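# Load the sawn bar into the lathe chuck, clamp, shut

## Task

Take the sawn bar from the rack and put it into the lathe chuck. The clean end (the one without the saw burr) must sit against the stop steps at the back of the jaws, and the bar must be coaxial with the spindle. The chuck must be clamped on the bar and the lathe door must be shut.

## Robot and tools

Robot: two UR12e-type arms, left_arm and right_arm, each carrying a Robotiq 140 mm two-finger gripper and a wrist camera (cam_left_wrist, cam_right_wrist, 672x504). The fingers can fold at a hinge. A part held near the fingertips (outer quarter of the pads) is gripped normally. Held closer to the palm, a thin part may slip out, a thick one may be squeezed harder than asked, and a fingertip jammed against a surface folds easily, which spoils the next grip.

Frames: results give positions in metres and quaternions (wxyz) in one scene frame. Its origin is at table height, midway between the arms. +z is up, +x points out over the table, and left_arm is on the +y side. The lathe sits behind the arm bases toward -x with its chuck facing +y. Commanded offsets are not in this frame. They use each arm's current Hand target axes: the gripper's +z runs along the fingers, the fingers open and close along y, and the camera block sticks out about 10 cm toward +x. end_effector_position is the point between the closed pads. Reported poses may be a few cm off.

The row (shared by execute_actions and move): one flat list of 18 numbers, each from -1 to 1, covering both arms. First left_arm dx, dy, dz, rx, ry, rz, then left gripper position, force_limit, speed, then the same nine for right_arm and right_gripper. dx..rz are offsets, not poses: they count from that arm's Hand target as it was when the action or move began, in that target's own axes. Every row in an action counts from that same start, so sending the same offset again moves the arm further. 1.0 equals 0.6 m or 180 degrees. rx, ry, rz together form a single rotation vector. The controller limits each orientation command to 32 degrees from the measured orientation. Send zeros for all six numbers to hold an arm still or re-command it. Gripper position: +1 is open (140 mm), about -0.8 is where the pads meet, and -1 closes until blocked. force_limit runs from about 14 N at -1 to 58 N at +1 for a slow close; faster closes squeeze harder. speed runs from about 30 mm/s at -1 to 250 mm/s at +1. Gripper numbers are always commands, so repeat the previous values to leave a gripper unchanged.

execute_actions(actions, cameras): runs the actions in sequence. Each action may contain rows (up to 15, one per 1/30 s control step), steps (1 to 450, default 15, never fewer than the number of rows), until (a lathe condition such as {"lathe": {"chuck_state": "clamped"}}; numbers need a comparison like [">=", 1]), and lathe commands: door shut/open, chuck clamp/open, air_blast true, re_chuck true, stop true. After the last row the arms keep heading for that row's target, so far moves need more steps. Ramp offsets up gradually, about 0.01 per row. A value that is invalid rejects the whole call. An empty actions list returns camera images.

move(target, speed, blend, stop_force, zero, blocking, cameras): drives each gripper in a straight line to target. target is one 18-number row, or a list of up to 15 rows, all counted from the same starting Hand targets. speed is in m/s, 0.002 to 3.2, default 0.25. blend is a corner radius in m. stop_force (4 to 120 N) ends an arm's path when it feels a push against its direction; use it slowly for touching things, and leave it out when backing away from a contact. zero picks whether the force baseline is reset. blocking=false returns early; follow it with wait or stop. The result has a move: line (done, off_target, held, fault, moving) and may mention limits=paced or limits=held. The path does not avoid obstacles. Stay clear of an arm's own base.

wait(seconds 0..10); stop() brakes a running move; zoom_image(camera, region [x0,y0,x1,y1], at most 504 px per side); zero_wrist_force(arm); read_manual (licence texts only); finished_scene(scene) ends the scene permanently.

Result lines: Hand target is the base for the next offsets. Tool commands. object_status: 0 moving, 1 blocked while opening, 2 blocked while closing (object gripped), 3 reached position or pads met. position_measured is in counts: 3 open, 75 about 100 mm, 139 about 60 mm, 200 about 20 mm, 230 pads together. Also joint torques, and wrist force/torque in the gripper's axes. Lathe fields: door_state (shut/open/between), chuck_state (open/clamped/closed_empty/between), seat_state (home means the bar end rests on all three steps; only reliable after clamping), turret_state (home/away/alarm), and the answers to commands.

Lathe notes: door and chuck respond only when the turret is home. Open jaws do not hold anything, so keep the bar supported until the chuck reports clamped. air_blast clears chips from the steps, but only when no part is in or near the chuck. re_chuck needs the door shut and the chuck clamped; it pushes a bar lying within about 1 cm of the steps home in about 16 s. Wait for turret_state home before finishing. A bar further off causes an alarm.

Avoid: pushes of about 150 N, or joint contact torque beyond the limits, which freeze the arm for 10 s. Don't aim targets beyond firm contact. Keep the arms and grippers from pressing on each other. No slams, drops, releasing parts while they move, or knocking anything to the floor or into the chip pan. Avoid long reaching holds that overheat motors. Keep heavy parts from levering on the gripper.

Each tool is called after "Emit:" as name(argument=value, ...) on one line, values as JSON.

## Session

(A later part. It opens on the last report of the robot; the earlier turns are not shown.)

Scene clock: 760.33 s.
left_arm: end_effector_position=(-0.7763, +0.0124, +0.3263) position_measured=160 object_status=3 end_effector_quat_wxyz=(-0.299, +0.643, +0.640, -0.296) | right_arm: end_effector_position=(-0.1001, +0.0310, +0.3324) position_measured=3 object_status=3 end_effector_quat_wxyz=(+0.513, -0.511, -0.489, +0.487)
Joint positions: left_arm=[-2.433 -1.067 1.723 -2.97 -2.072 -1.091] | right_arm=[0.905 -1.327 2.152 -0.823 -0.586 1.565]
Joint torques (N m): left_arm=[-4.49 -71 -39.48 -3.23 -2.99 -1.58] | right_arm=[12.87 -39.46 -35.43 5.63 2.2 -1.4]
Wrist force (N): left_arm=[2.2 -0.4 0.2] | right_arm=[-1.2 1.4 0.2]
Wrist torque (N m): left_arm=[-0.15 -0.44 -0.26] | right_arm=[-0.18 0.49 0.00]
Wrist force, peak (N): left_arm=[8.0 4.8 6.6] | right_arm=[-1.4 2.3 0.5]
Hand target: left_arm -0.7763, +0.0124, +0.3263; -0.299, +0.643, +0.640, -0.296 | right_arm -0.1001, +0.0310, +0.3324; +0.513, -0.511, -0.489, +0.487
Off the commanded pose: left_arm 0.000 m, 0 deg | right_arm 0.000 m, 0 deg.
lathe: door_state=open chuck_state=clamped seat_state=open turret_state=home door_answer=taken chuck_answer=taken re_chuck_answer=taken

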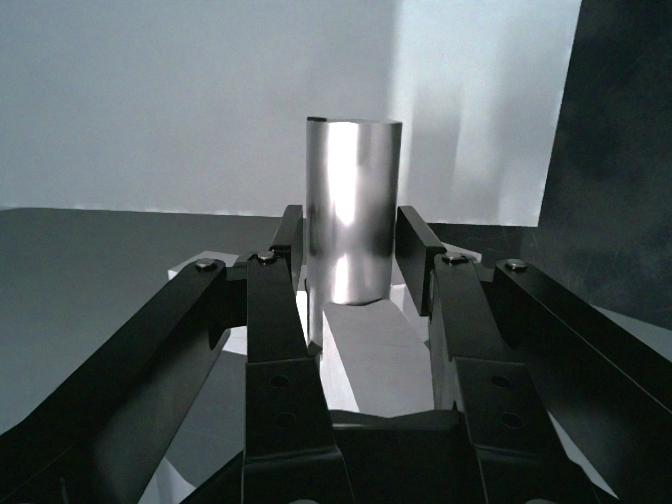

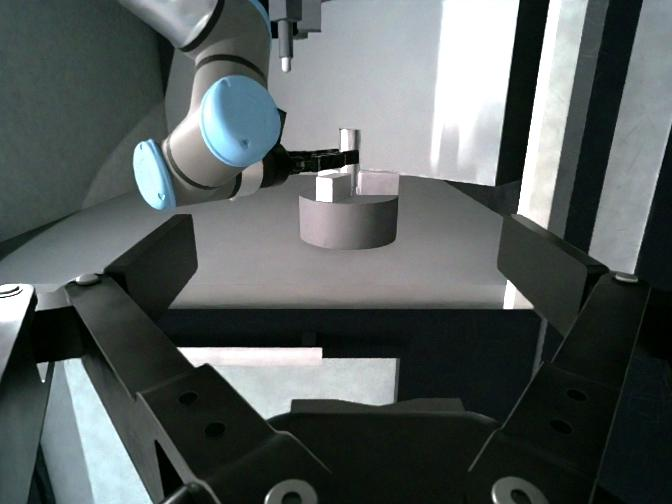

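Emit:
execute_actions(actions=[{"rows":[[0,0,0,0,0,0,0.3,0.2,0,0,0,0,0,0,0,1,1,1]],"steps":30}])

Emit:
move(target=[[0,0,-0.25,0,0,0,0.3,0.2,0,-0.333,0,-0.5,0,0,0,1,1,1],[0.18,0.191,-0.549,0,0,0,0.3,0.2,0,-0.333,0,-0.5,0,0,0,1,1,1]], blend=[0.05,0], cameras=["cam_left_wrist"])

Emit:
move(target=[0.13,0.653,-0.648,-0.167,0,0,0.3,0.2,0,0,0,0,0,0,0,1,1,1])

Emit:
execute_actions(actions=[{"lathe":{"door":"shut"},"steps":200,"until":{"lathe":{"door_state":"shut"}}}])

Emit:
execute_actions(actions=[{"lathe":{"re_chuck":true},"steps":60},{"steps":450,"until":{"lathe":{"turret_state":["!=","away"]}}},{"steps":100,"until":{"lathe":{"turret_state":"home","chuck_state":"clamped"}}}])

Scene clock: 778.10 s.
left_arm: end_effector_position=(-0.7763, +0.0124, +0.3263) position_measured=91 object_status=3 end_effector_quat_wxyz=(-0.299, +0.643, +0.640, -0.296) | right_arm: end_effector_position=(-0.1001, +0.0310, +0.3324) position_measured=3 object_status=3 end_effector_quat_wxyz=(+0.513, -0.511, -0.489, +0.487)
Joint positions: left_arm=[-2.433 -1.067 1.723 -2.97 -2.072 -1.091] | right_arm=[0.905 -1.327 2.152 -0.823 -0.586 1.565]
Joint torques (N m): left_arm=[11.53 -70.83 -40.53 -3.08 -3 -0.18] | right_arm=[13.62 -40.03 -35.55 5.44 2.55 -1.21]
Wrist force (N): left_arm=[2.8 0.0 0.4] | right_arm=[-1.3 1.5 0.3]
Wrist torque (N m): left_arm=[-0.05 -0.59 -0.26] | right_arm=[-0.16 0.52 0.00]
Wrist force, peak (N): left_arm=[3.0 -0.5 0.2] | right_arm=[-1.8 2.2 0.4]
Hand target: left_arm -0.7763, +0.0124, +0.3263; -0.299, +0.643, +0.640, -0.296 | right_arm -0.1001, +0.0310, +0.3324; +0.513, -0.511, -0.489, +0.487
Off the commanded pose: left_arm 0.000 m, 0 deg | right_arm 0.000 m, 0 deg.
lathe: door_state=open chuck_state=clamped seat_state=open turret_state=home door_answer=taken chuck_answer=taken re_chuck_answer=taken

Scene clock: 781.10 s.
left_arm: end_effector_position=(-0.4503, +0.1185, +0.4516) position_measured=91 object_status=3 end_effector_quat_wxyz=(-0.299, +0.643, +0.640, -0.296) | right_arm: end_effector_position=(+0.1898, -0.1833, +0.3312) position_measured=3 object_status=3 end_effector_quat_wxyz=(+0.513, -0.511, -0.489, +0.487)
Joint positions: left_arm=[-2.211 -1.606 2.136 -2.732 -2.214 -0.887] | right_arm=[0.258 -1.321 2.146 -0.824 -1.234 1.566]
Joint torques (N m): left_arm=[13.63 -55.77 -36.54 -2.75 -5.81 2.45] | right_arm=[-19.4 -35.01 -36.85 7.01 -2.91 0.86]
Wrist force (N): left_arm=[2.5 -0.7 0.4] | right_arm=[-1.3 1.4 0.4]
Wrist torque (N m): left_arm=[-0.24 -0.52 -0.27] | right_arm=[-0.20 0.50 -0.18]
Wrist force, peak (N): left_arm=[4.2 0.8 -1.6] | right_arm=[-1.9 1.9 0.5]
Hand target: left_arm -0.4502, +0.1185, +0.4517; -0.299, +0.643, +0.640, -0.296 | right_arm +0.1898, -0.1833, +0.3312; +0.513, -0.511, -0.489, +0.487
Off the commanded pose: left_arm 0.000 m, 0 deg | right_arm 0.000 m, 0 deg.
lathe: door_state=open chuck_state=clamped seat_state=open turret_state=home door_answer=taken chuck_answer=taken re_chuck_answer=taken
move: done
Images, in order (width x height): cam_left_wrist 672x504.

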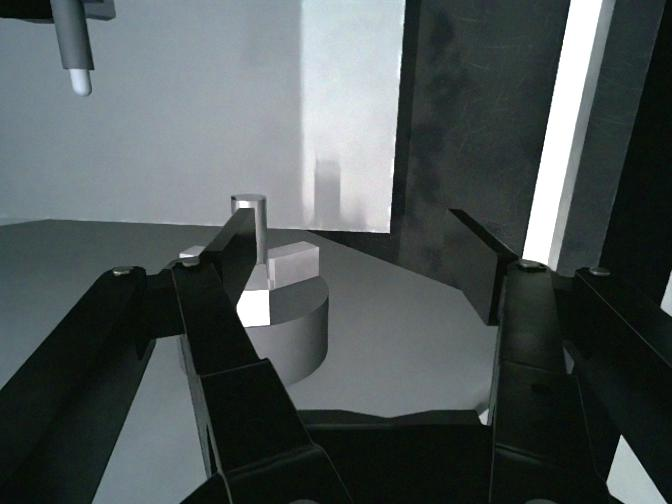

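Scene clock: 783.93 s.
left_arm: end_effector_position=(+0.1000, +0.1937, +0.4037) position_measured=91 object_status=3 end_effector_quat_wxyz=(-0.122, +0.698, +0.695, -0.120) | right_arm: end_effector_position=(+0.1898, -0.1833, +0.3312) position_measured=3 object_status=3 end_effector_quat_wxyz=(+0.513, -0.511, -0.489, +0.487)
Joint positions: left_arm=[-1.511 -1.894 2.127 -1.792 -1.915 0.033] | right_arm=[0.258 -1.321 2.146 -0.824 -1.234 1.566]
Joint torques (N m): left_arm=[12.34 -10.96 -51.92 -2.03 2.46 2.78] | right_arm=[-18.68 -35.04 -36.56 6.91 -2.63 -0.46]
Wrist force (N): left_arm=[1.8 -0.6 -0.1] | right_arm=[-1.1 1.4 0.9]
Wrist torque (N m): left_arm=[-0.22 -0.31 -0.30] | right_arm=[-0.17 0.45 -0.18]
Wrist force, peak (N): left_arm=[1.9 -2.1 1.6] | right_arm=[-0.9 2.2 0.5]
Hand target: left_arm +0.1001, +0.1937, +0.4037; -0.122, +0.698, +0.695, -0.120 | right_arm +0.1898, -0.1833, +0.3312; +0.513, -0.511, -0.489, +0.487
Off the commanded pose: left_arm 0.000 m, 0 deg | right_arm 0.000 m, 0 deg.
lathe: door_state=open chuck_state=clamped seat_state=open turret_state=home door_answer=taken chuck_answer=taken re_chuck_answer=taken
move: done

Scene clock: 786.17 s.
left_arm: end_effector_position=(+0.1001, +0.1937, +0.4037) position_measured=91 object_status=3 end_effector_quat_wxyz=(-0.122, +0.698, +0.695, -0.120) | right_arm: end_effector_position=(+0.1898, -0.1833, +0.3312) position_measured=3 object_status=3 end_effector_quat_wxyz=(+0.513, -0.511, -0.489, +0.487)
Joint positions: left_arm=[-1.511 -1.894 2.127 -1.792 -1.915 0.033] | right_arm=[0.258 -1.321 2.146 -0.824 -1.234 1.566]
Joint torques (N m): left_arm=[12.51 -9.27 -52.15 -2.04 2.51 2.35] | right_arm=[-17.26 -36.09 -36.59 6.98 -2.89 -0.57]
Wrist force (N): left_arm=[1.6 -1.4 -0.3] | right_arm=[-1.2 1.4 0.1]
Wrist torque (N m): left_arm=[-0.41 -0.26 -0.30] | right_arm=[-0.17 0.46 -0.19]
Wrist force, peak (N): left_arm=[2.2 -1.1 -0.1] | right_arm=[-1.6 2.0 0.2]
Hand target: left_arm +0.1001, +0.1937, +0.4037; -0.122, +0.698, +0.695, -0.120 | right_arm +0.1898, -0.1833, +0.3312; +0.513, -0.511, -0.489, +0.487
Tool commands: left_gripper/position=+0.3 left_gripper/force_limit=+0.2 left_gripper/speed=+0.0 right_gripper/position=+1.0 right_gripper/force_limit=+1.0 right_gripper/speed=+1.0
Off the commanded pose: left_arm 0.000 m, 0 deg | right_arm 0.000 m, 0 deg.
lathe: door_state=shut chuck_state=clamped seat_state=open turret_state=home door_answer=taken chuck_answer=taken re_chuck_answer=taken

Scene clock: 801.77 s.
left_arm: end_effector_position=(+0.1001, +0.1937, +0.4037) position_measured=91 object_status=3 end_effector_quat_wxyz=(-0.122, +0.698, +0.695, -0.120) | right_arm: end_effector_position=(+0.1898, -0.1833, +0.3312) position_measured=3 object_status=3 end_effector_quat_wxyz=(+0.513, -0.511, -0.489, +0.487)
Joint positions: left_arm=[-1.511 -1.894 2.127 -1.792 -1.915 0.033] | right_arm=[0.258 -1.321 2.146 -0.824 -1.234 1.566]
Joint torques (N m): left_arm=[12.42 -10.27 -52.05 -2.34 2.35 2.31] | right_arm=[-17.36 -35.02 -36.2 7.18 -2.51 -0.49]
Wrist force (N): left_arm=[1.6 -0.5 -0.1] | right_arm=[-1.1 1.3 0.8]
Wrist torque (N m): left_arm=[-0.21 -0.27 -0.29] | right_arm=[-0.23 0.46 -0.18]
Wrist force, peak (N): left_arm=[2.2 -1.4 0.6] | right_arm=[-1.8 1.7 0.7]
Hand target: left_arm +0.1001, +0.1937, +0.4037; -0.122, +0.698, +0.695, -0.120 | right_arm +0.1898, -0.1833, +0.3312; +0.513, -0.511, -0.489, +0.487
Tool commands: left_gripper/position=+0.3 left_gripper/force_limit=+0.2 left_gripper/speed=+0.0 right_gripper/position=+1.0 right_gripper/force_limit=+1.0 right_gripper/speed=+1.0
Off the commanded pose: left_arm 0.000 m, 0 deg | right_arm 0.000 m, 0 deg.
lathe: door_state=shut chuck_state=clamped seat_state=home turret_state=home door_answer=taken chuck_answer=taken re_chuck_answer=taken

Emit:
finished_scene(scene=1)

The scene is finished: the task was done.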